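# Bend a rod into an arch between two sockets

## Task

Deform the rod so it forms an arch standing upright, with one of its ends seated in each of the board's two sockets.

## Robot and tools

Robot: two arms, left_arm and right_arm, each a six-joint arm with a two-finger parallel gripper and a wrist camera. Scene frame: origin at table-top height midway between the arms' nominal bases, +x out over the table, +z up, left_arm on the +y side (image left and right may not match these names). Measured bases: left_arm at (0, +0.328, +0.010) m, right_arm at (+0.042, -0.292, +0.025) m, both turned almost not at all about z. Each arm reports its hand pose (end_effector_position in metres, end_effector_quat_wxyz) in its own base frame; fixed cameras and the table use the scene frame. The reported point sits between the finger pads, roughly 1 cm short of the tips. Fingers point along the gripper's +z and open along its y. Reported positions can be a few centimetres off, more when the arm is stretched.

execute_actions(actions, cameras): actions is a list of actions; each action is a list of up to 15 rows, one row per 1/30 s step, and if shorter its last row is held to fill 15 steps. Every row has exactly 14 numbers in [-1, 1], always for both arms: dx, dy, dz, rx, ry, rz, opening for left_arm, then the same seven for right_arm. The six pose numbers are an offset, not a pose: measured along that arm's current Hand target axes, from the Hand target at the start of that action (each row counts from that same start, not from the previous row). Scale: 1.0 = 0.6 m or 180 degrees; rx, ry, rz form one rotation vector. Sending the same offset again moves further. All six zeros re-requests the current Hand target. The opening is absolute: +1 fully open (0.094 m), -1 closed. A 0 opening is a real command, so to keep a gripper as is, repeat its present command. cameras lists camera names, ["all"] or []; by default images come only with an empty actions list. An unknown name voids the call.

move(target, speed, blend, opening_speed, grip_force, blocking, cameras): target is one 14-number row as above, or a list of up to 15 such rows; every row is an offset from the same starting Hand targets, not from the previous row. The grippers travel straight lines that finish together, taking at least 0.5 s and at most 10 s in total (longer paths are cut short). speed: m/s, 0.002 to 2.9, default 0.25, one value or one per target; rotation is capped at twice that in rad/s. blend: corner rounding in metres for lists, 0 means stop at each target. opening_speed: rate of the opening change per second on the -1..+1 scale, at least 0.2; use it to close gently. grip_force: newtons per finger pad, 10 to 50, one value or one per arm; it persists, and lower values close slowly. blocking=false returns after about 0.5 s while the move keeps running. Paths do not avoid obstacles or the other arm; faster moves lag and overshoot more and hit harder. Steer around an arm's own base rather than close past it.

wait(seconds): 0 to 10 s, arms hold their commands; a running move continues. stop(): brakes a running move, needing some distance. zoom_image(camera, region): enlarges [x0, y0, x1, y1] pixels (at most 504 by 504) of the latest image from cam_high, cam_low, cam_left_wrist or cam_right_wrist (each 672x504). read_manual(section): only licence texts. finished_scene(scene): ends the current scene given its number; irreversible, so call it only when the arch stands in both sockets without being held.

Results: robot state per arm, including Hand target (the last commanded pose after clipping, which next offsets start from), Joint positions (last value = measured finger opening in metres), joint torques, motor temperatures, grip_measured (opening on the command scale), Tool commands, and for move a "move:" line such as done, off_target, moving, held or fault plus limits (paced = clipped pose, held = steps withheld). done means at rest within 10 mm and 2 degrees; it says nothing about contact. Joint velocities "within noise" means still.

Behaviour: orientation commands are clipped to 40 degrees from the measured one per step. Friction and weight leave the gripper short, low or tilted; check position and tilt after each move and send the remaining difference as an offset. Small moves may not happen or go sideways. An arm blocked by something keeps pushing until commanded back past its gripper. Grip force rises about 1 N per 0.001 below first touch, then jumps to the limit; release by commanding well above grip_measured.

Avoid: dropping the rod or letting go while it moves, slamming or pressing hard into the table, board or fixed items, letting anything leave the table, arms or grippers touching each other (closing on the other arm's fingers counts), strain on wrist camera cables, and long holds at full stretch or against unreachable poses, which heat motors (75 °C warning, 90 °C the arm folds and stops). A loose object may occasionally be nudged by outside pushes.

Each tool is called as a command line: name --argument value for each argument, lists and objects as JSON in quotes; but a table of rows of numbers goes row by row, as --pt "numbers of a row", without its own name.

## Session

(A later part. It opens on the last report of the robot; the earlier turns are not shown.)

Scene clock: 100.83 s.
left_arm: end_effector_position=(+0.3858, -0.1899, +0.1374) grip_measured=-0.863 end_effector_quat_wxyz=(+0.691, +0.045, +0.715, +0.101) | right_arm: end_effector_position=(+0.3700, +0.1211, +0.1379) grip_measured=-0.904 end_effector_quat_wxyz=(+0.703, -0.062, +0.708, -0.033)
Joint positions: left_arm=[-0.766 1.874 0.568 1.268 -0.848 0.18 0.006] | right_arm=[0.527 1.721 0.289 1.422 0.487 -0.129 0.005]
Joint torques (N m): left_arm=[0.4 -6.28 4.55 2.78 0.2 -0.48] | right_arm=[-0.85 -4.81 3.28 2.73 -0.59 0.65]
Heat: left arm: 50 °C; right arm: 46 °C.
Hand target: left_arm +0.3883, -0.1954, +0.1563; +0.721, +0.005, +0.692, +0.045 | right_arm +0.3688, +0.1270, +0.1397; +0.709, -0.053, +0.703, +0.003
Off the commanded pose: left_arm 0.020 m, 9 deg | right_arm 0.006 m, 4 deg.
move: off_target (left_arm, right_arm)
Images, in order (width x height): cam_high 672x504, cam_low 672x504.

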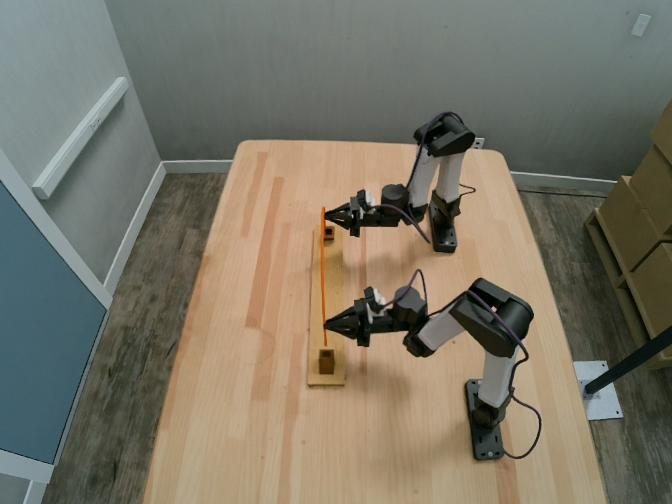

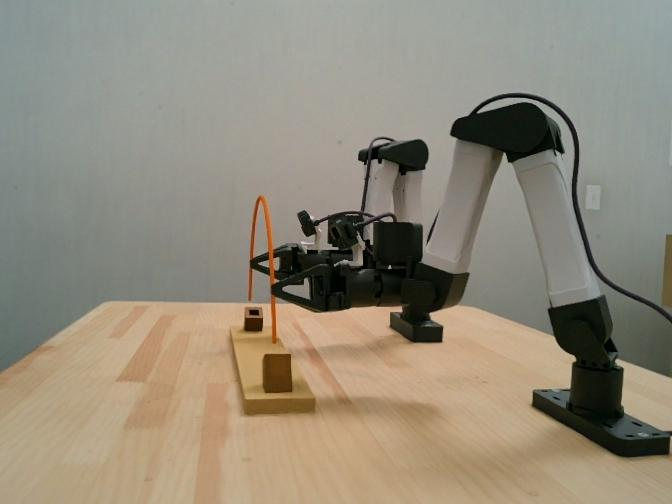

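move --target '[0.0377, 0.019, -0.0032, 0, 0, 0.0083, -1.0, 0.0543, -0.0133, -0.0138, 0, 0.0167, -0.0083, -1.0]' --speed 0.05 --cameras '["cam_high", "cam_low", "cam_left_wrist", "cam_right_wrist"]'

zoom_image --camera "cam_low" --region '[220, 250, 360, 420]'

zoom_image --camera "cam_high" --region '[290, 180, 380, 270]'

zoom_image --camera "cam_high" --region '[290, 300, 380, 390]'

Scene clock: 109.17 s.
left_arm: end_effector_position=(+0.3822, -0.1819, +0.1078) grip_measured=-0.863 end_effector_quat_wxyz=(+0.679, +0.065, +0.724, +0.102) | right_arm: end_effector_position=(+0.3603, +0.1122, +0.0898) grip_measured=-0.904 end_effector_quat_wxyz=(+0.658, -0.091, +0.746, -0.047)
Joint positions: left_arm=[-0.744 1.951 0.514 1.354 -0.802 0.18 0.006] | right_arm=[0.504 1.823 0.234 1.444 0.45 -0.129 0.005]
Joint torques (N m): left_arm=[0.5 -6.41 4.07 3.16 0.03 -0.31] | right_arm=[-1.11 -4.68 2.56 3.62 -0.38 0.64]
Heat: left arm: 50 °C; right arm: 46 °C.
Hand target: left_arm +0.3866, -0.1825, +0.1345; +0.720, +0.014, +0.691, +0.054 | right_arm +0.3615, +0.1161, +0.1077; +0.690, -0.063, +0.721, -0.007
Off the commanded pose: left_arm 0.027 m, 10 deg | right_arm 0.018 m, 7 deg.
move: off_target (left_arm, right_arm)
camera_calibration:
cam_left_wrist: T_world_to_cam=[[0.0922751, -0.963732, -0.250413, -0.174401], [-0.498901, 0.172895, -0.849238, 0.348824], [0.861733, 0.203295, -0.464853, -0.123574], [0, 0, 0, 1]] pos_world=[0.296609, -0.203264, 0.195119]
cam_right_wrist: T_world_to_cam=[[0.109463, -0.979421, 0.169567, 0.0634385], [-0.55877, -0.201718, -0.804417, 0.327728], [0.822067, -0.00669502, -0.569351, -0.123643], [0, 0, 0, 1]] pos_world=[0.277824, 0.127414, 0.182476]

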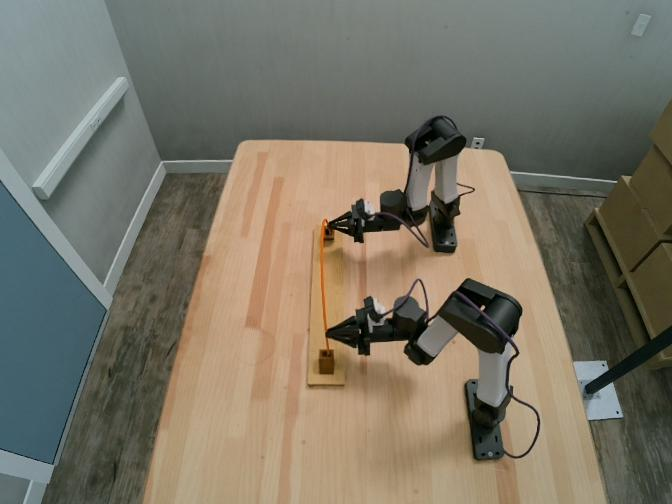

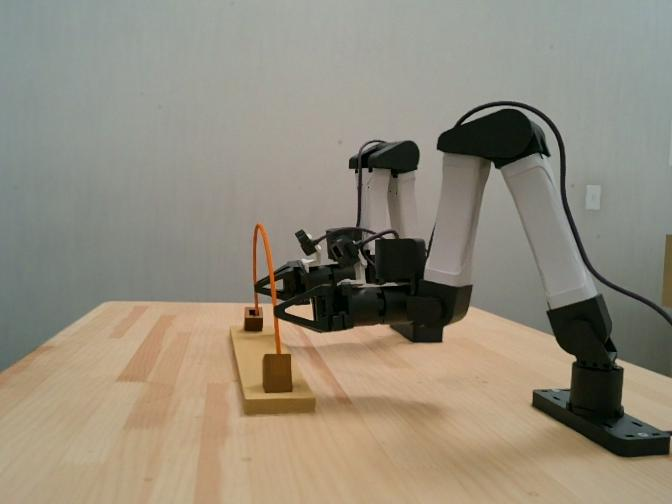

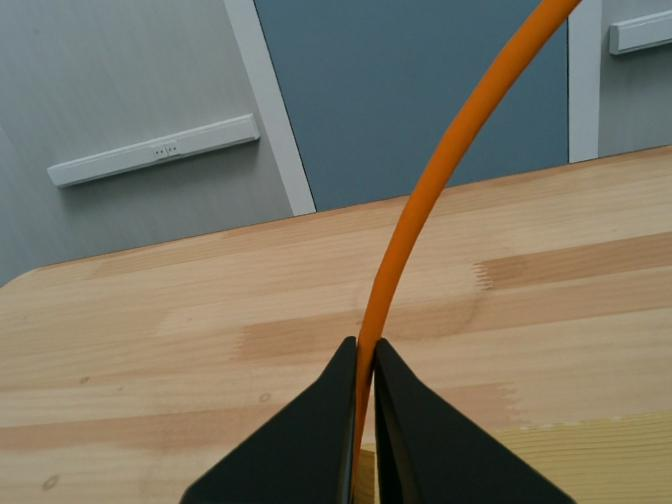

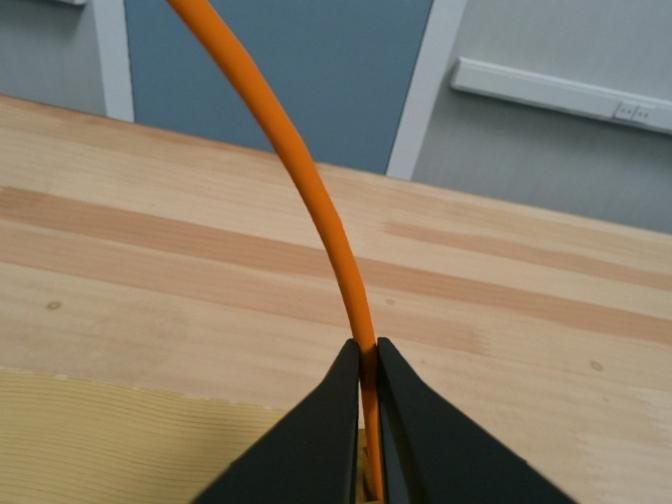

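Scaled by 2.965 from the camera's 672x504 image, which has a finer 960x720 frame.

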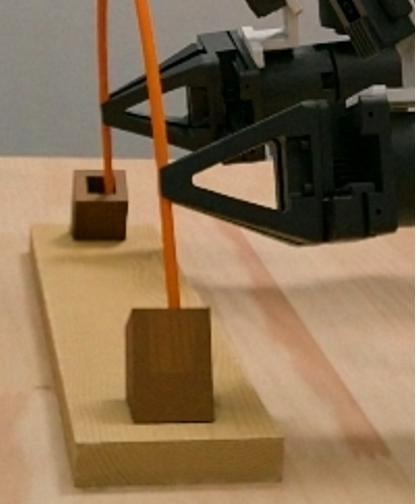

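Scaled by 5.600 from the camera's 672x504 image, which has a finer 960x720 frame.

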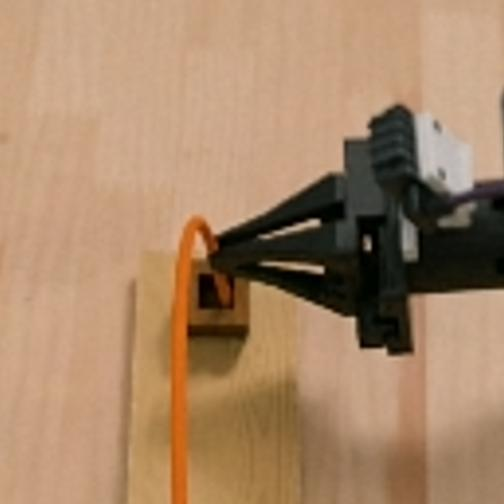

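Scaled by 5.600 from the camera's 672x504 image, which has a finer 960x720 frame.

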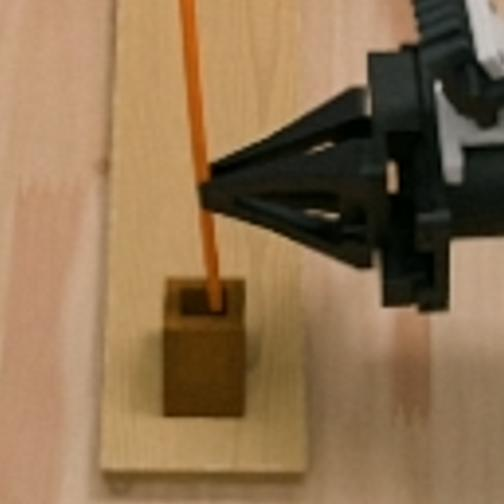

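move --target '[0.0228, 0.0028, 0.0058, 0, 0, 0.0167, -1.0, 0.02, -0.003, 0.011, 0, 0, -0.0167, -1.0]' --speed 0.05 --cameras '["cam_high", "cam_low"]'

zoom_image --camera "cam_low" --region '[220, 220, 360, 400]'

zoom_image --camera "cam_high" --region '[290, 180, 380, 270]'

zoom_image --camera "cam_high" --region '[290, 300, 380, 390]'

Scene clock: 114.43 s.
left_arm: end_effector_position=(+0.3869, -0.1748, +0.0942) grip_measured=-0.863 end_effector_quat_wxyz=(+0.675, +0.078, +0.723, +0.122) | right_arm: end_effector_position=(+0.3633, +0.1137, +0.0782) grip_measured=-0.904 end_effector_quat_wxyz=(+0.647, -0.116, +0.751, -0.059)
Joint positions: left_arm=[-0.72 2.021 0.514 1.425 -0.79 0.227 0.006] | right_arm=[0.493 1.872 0.246 1.454 0.426 -0.172 0.005]
Joint torques (N m): left_arm=[0.39 -6.6 3.92 3.15 0.07 -0.29] | right_arm=[-1.44 -3.3 2.81 3.87 -0.36 0.61]
Heat: left arm: 51 °C; right arm: 47 °C.
Hand target: left_arm +0.3905, -0.1793, +0.1212; +0.719, +0.032, +0.691, +0.073 | right_arm +0.3678, +0.1136, +0.0956; +0.690, -0.082, +0.719, -0.025
Off the commanded pose: left_arm 0.028 m, 10 deg | right_arm 0.018 m, 8 deg.
joint sent to its limit (right arm) — joint 4 (wrist pitch), upper limit. The joint targets are off in position, not in orientation.
move: off_target (left_arm, right_arm)
Images, in order (width x height): cam_high 672x504, cam_low 672x504.

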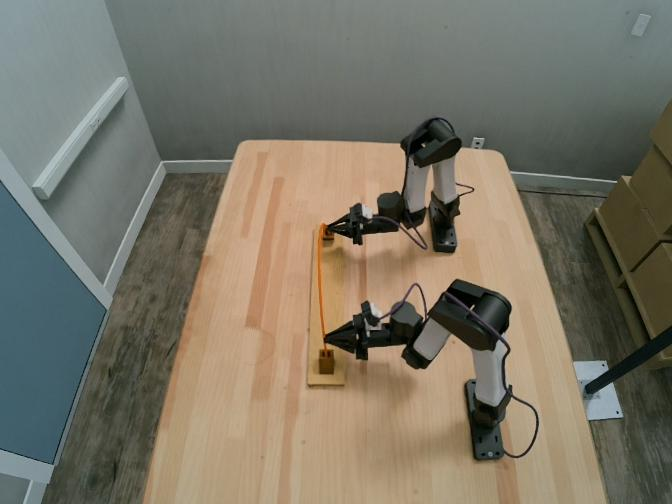

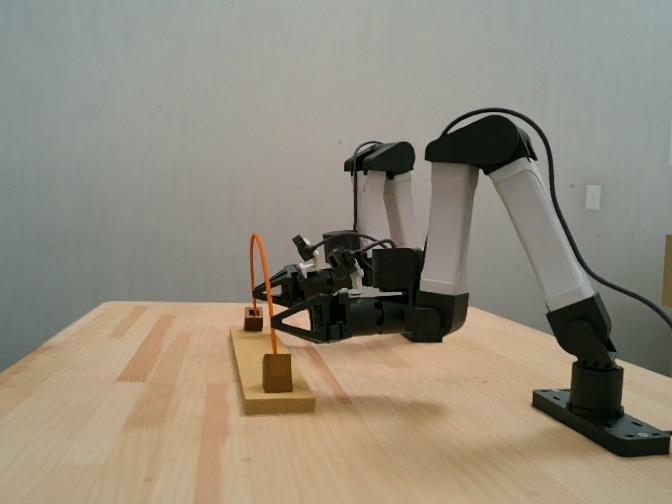

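Scaled by 2.800 from the camera's 672x504 image, which has a finer 960x720 frame.

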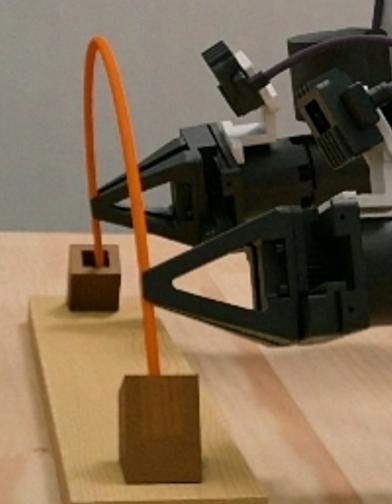

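Scaled by 5.600 from the camera's 672x504 image, which has a finer 960x720 frame.

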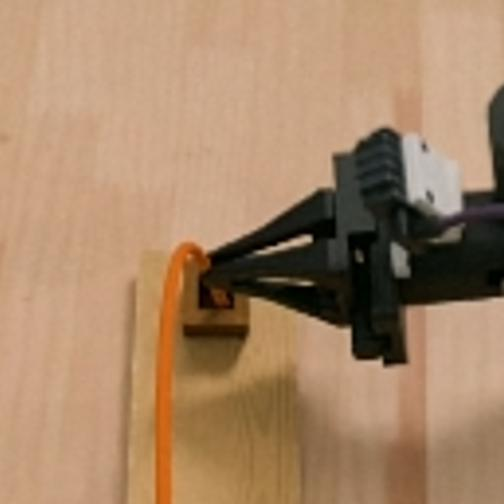

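Scaled by 5.600 from the camera's 672x504 image, which has a finer 960x720 frame.

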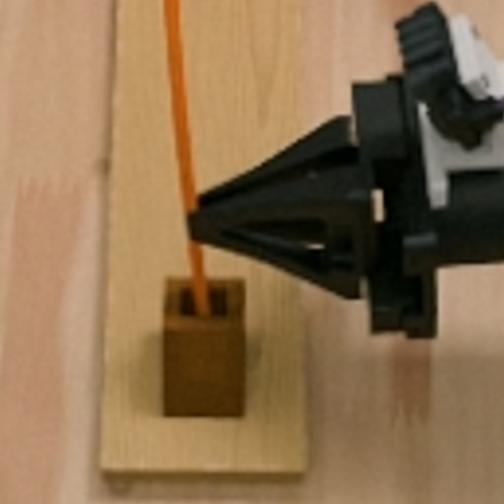

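move --target '[0.0087, -0.0013, -0.0272, 0, 0, 0, -1.0, 0.0112, 0.0015, -0.026, 0, 0, 0, -1.0]' --speed 0.05 --cameras '["cam_high", "cam_low"]'

zoom_image --camera "cam_low" --region '[220, 220, 360, 400]'

zoom_image --camera "cam_high" --region '[290, 180, 380, 270]'

Scene clock: 119.37 s.
left_arm: end_effector_position=(+0.3771, -0.1747, +0.0898) grip_measured=-0.863 end_effector_quat_wxyz=(+0.673, +0.084, +0.725, +0.122) | right_arm: end_effector_position=(+0.3576, +0.1145, +0.0766) grip_measured=-0.904 end_effector_quat_wxyz=(+0.645, -0.120, +0.753, -0.057)
Joint positions: left_arm=[-0.74 2.021 0.48 1.448 -0.802 0.227 0.006] | right_arm=[0.503 1.863 0.226 1.457 0.426 -0.172 0.005]
Joint torques (N m): left_arm=[-1.16 -7.13 2.81 3.05 -0.21 -0.43] | right_arm=[0.14 -4.56 -0.05 3.83 -0.06 0.78]
Heat: left arm: 52 °C; right arm: 49 °C.
Hand target: left_arm +0.3745, -0.1802, +0.1152; +0.719, +0.032, +0.691, +0.073 | right_arm +0.3519, +0.1123, +0.0896; +0.690, -0.082, +0.719, -0.025
Off the commanded pose: left_arm 0.026 m, 10 deg | right_arm 0.014 m, 9 deg.
joint sent to its limit (left arm) — joint 4 (wrist pitch), upper limit. The joint targets are off in position, not in orientation.
joint sent to its limit (right arm) — joint 4 (wrist pitch), upper limit. The joint targets are off in position and orientation.
move: off_target (left_arm, right_arm)
Images, in order (width x height): cam_high 672x504, cam_low 672x504.

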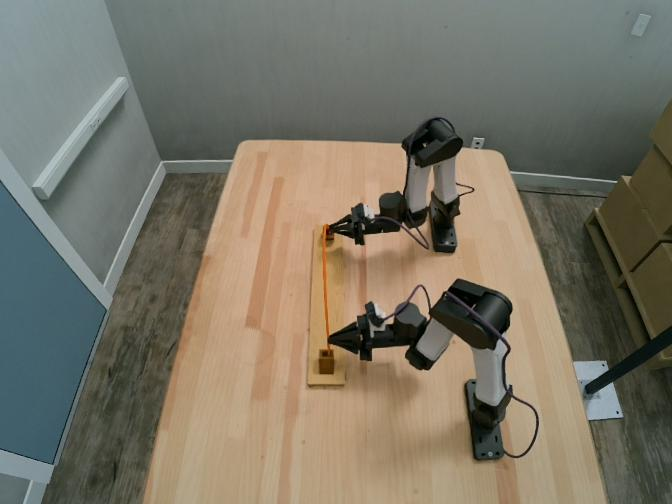

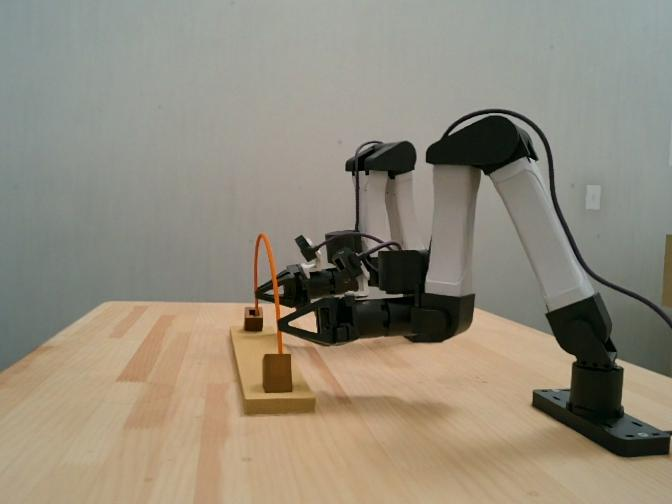

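Scaled by 2.800 from the camera's 672x504 image, which has a finer 960x720 frame.

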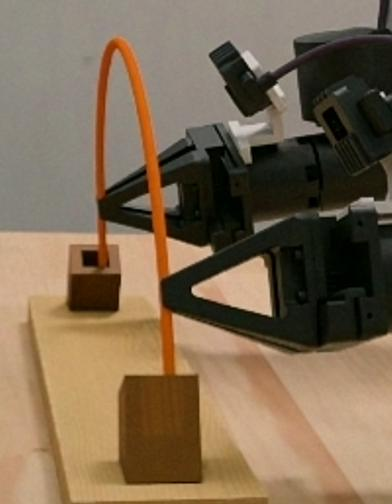

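Scaled by 5.600 from the camera's 672x504 image, which has a finer 960x720 frame.

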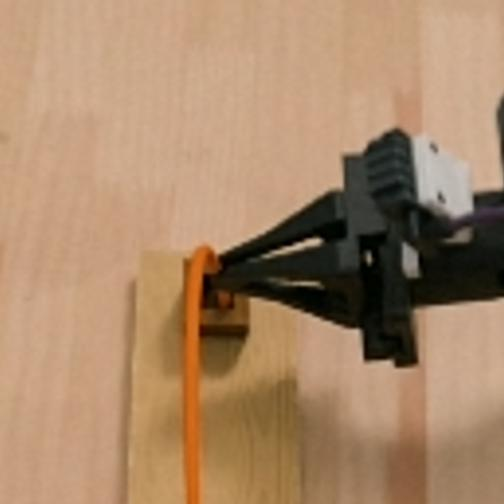

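move --target '[-0.008, 0, 0, 0, 0, 0, 0.2, -0.008, 0, 0, 0, 0, 0, 0.2]' --speed 0.03 --opening_speed 0.35 --cameras '["all"]'

zoom_image --camera "cam_low" --region '[220, 220, 360, 400]'

Scene clock: 125.27 s.
left_arm: end_effector_position=(+0.3757, -0.1760, +0.0905) grip_measured=+0.197 end_effector_quat_wxyz=(+0.676, +0.070, +0.725, +0.110) | right_arm: end_effector_position=(+0.3513, +0.1073, +0.0709) grip_measured=+0.198 end_effector_quat_wxyz=(+0.638, -0.103, +0.762, -0.051)
Joint positions: left_arm=[-0.747 2.021 0.48 1.451 -0.812 0.192 0.056] | right_arm=[0.498 1.858 0.199 1.457 0.437 -0.128 0.056]
Joint torques (N m): left_arm=[-0.81 -8.05 2.97 3.01 -0.11 -0.02] | right_arm=[0.25 -5.11 2.09 3.83 -0.15 0.24]
Motor temperatures (°C): left_arm=[22 30 35 53 22 23 24] | right_arm=[25 27 37 51 25 23 24]
Heat: left arm: 53 °C; right arm: 51 °C.
Hand target: left_arm +0.3743, -0.1809, +0.1199; +0.719, +0.032, +0.691, +0.073 | right_arm +0.3521, +0.1130, +0.0943; +0.690, -0.082, +0.719, -0.025
Off the commanded pose: left_arm 0.030 m, 9 deg | right_arm 0.024 m, 9 deg.
joint sent to its limit (left arm) — joint 4 (wrist pitch), upper limit. The joint targets are off in position, not in orientation.
joint sent to its limit (right arm) — joint 4 (wrist pitch), upper limit. The joint targets are off in position and orientation.
move: off_target (left_arm, right_arm)
camera_calibration:
cam_left_wrist: T_world_to_cam=[[0.0958729, -0.958565, -0.268255, -0.171265], [-0.504805, 0.185447, -0.843078, 0.333733], [0.857893, 0.216245, -0.466109, -0.123353], [0, 0, 0, 1]] pos_world=[0.290714, -0.199384, 0.177925]
cam_right_wrist: T_world_to_cam=[[0.125632, -0.974342, 0.186747, 0.055317], [-0.59733, -0.224584, -0.769908, 0.320098], [0.792094, -0.0148246, -0.610219, -0.112725], [0, 0, 0, 1]] pos_world=[0.273543, 0.124115, 0.167329]

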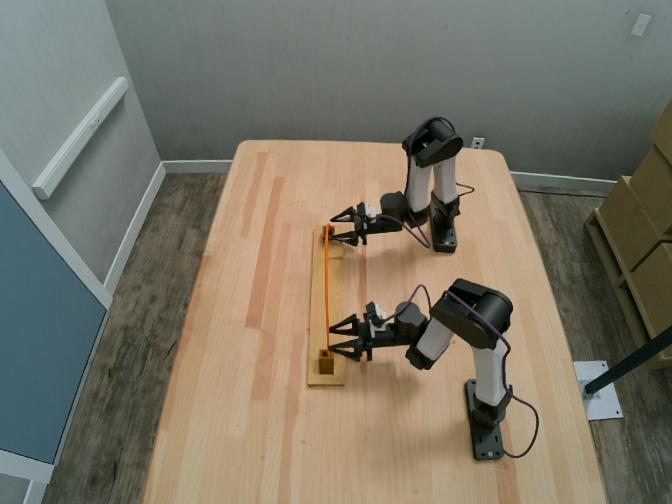

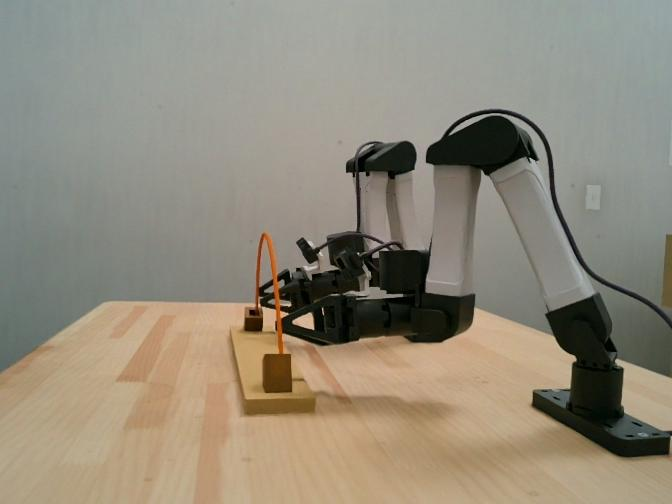

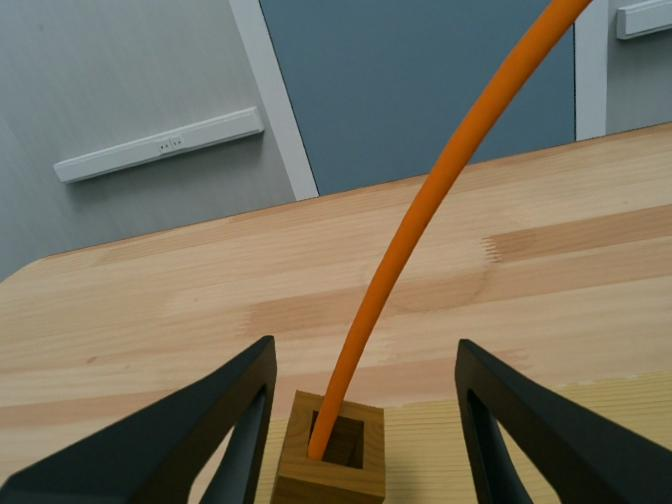

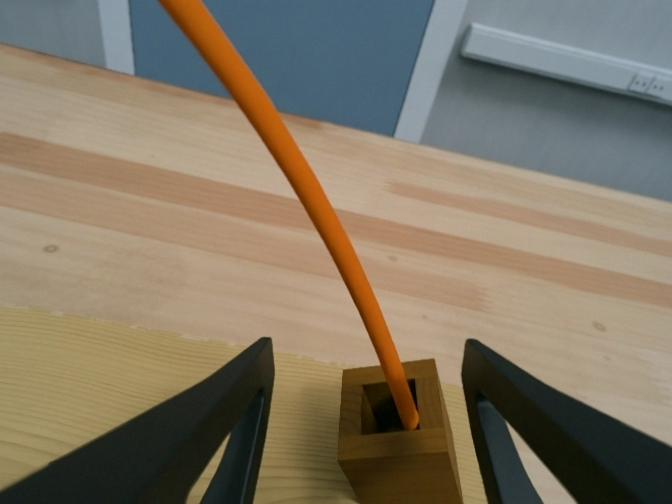

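Scaled by 2.800 from the camera's 672x504 image, which has a finer 960x720 frame.

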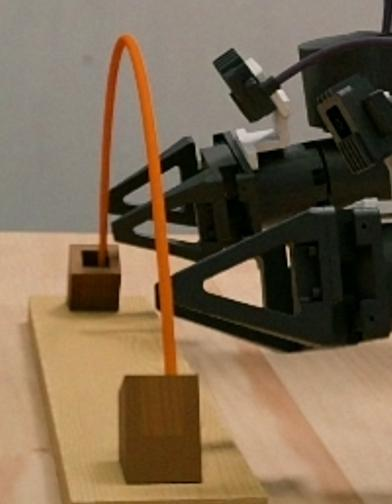

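move --pt "-0.012 0.0017 -0.0913 0 0 0 0.2 -0.0038 -0.001 -0.092 0 0 0 0.2" --pt "-0.1702 0.0257 -0.118 0 0 0 0.2 -0.1587 -0.0248 -0.1328 0 0 0 0.2" --speed '[0.06, 0.12]' --blend '[0.005, 0]' --cameras '["all"]'

zoom_image --camera "cam_low" --region '[220, 220, 360, 400]'

Scene clock: 130.67 s.
left_arm: end_effector_position=(+0.2985, -0.1820, +0.2045) grip_measured=+0.197 end_effector_quat_wxyz=(+0.711, +0.052, +0.696, +0.089) | right_arm: end_effector_position=(+0.2742, +0.1048, +0.1812) grip_measured=+0.198 end_effector_quat_wxyz=(+0.685, -0.092, +0.722, -0.038)
Joint positions: left_arm=[-0.991 1.399 0.378 1.073 -1.04 0.244 0.056] | right_arm=[0.742 0.781 0.124 0.582 0.67 -0.136 0.056]
Joint torques (N m): left_arm=[-0.73 -5.5 7.77 1.63 -0.18 -0.02] | right_arm=[-1.07 -1.29 10 2 -0.23 0.25]
Heat: left arm: 53 °C; right arm: 51 °C.
Hand target: left_arm +0.2992, -0.1848, +0.2200; +0.719, +0.032, +0.691, +0.073 | right_arm +0.2772, +0.1068, +0.1943; +0.690, -0.082, +0.719, -0.025
Off the commanded pose: left_arm 0.016 m, 3 deg | right_arm 0.014 m, 2 deg.
move: off_target (left_arm, right_arm)
camera_calibration:
cam_left_wrist: T_world_to_cam=[[0.102536, -0.972839, -0.207534, -0.156057], [-0.422332, 0.14632, -0.894554, 0.370802], [0.900623, 0.179372, -0.395858, -0.0365265], [0, 0, 0, 1]] pos_world=[0.205499, -0.199523, 0.284856]
cam_right_wrist: T_world_to_cam=[[0.117483, -0.979511, 0.163573, 0.0490095], [-0.496823, -0.200591, -0.844352, 0.341737], [0.859863, 0.0179305, -0.510209, -0.0245315], [0, 0, 0, 1]] pos_world=[0.185118, 0.116995, 0.268013]

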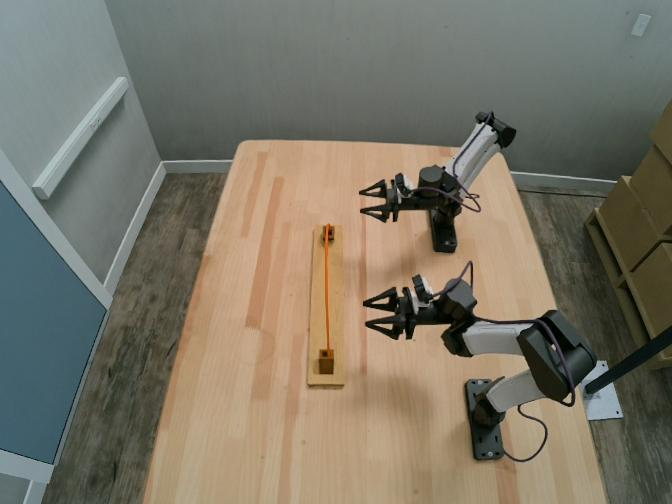

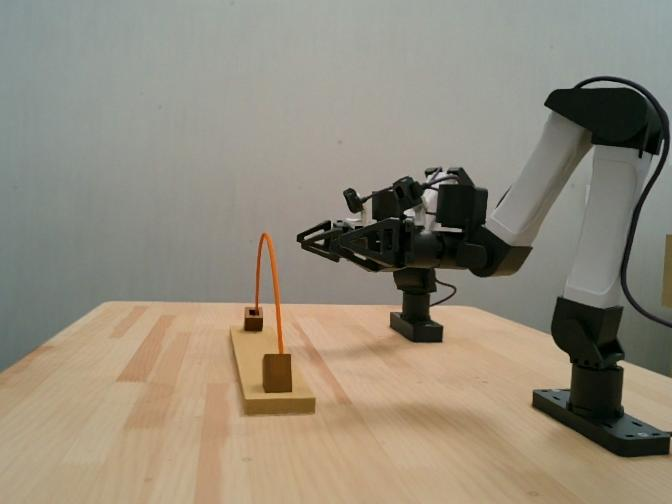

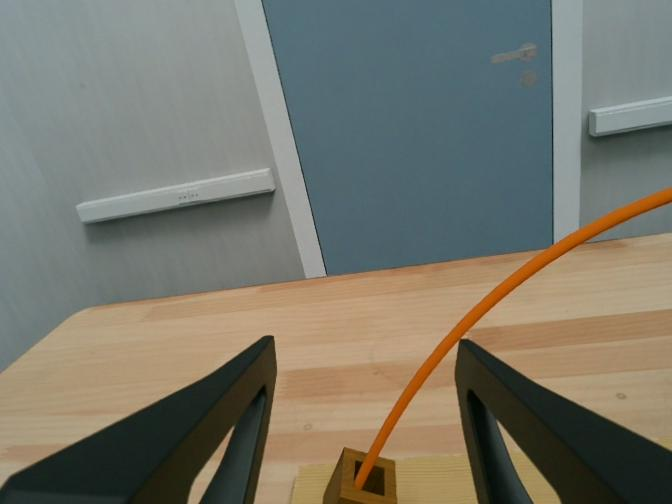

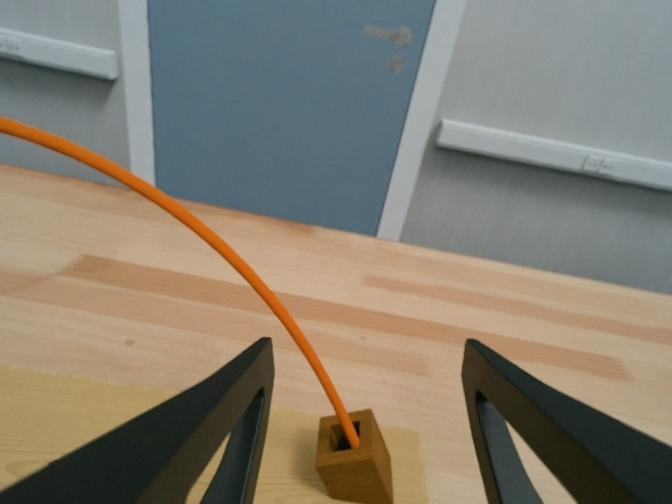

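Scaled by 2.800 from the camera's 672x504 image, which has a finer 960x720 frame.

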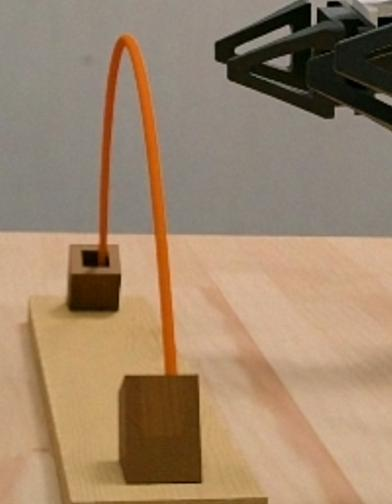

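The arch stands upright with both ends in the sockets and the arms are clear. Finishing scene 2.

finished_scene --scene 2

The scene is finished: the task was done.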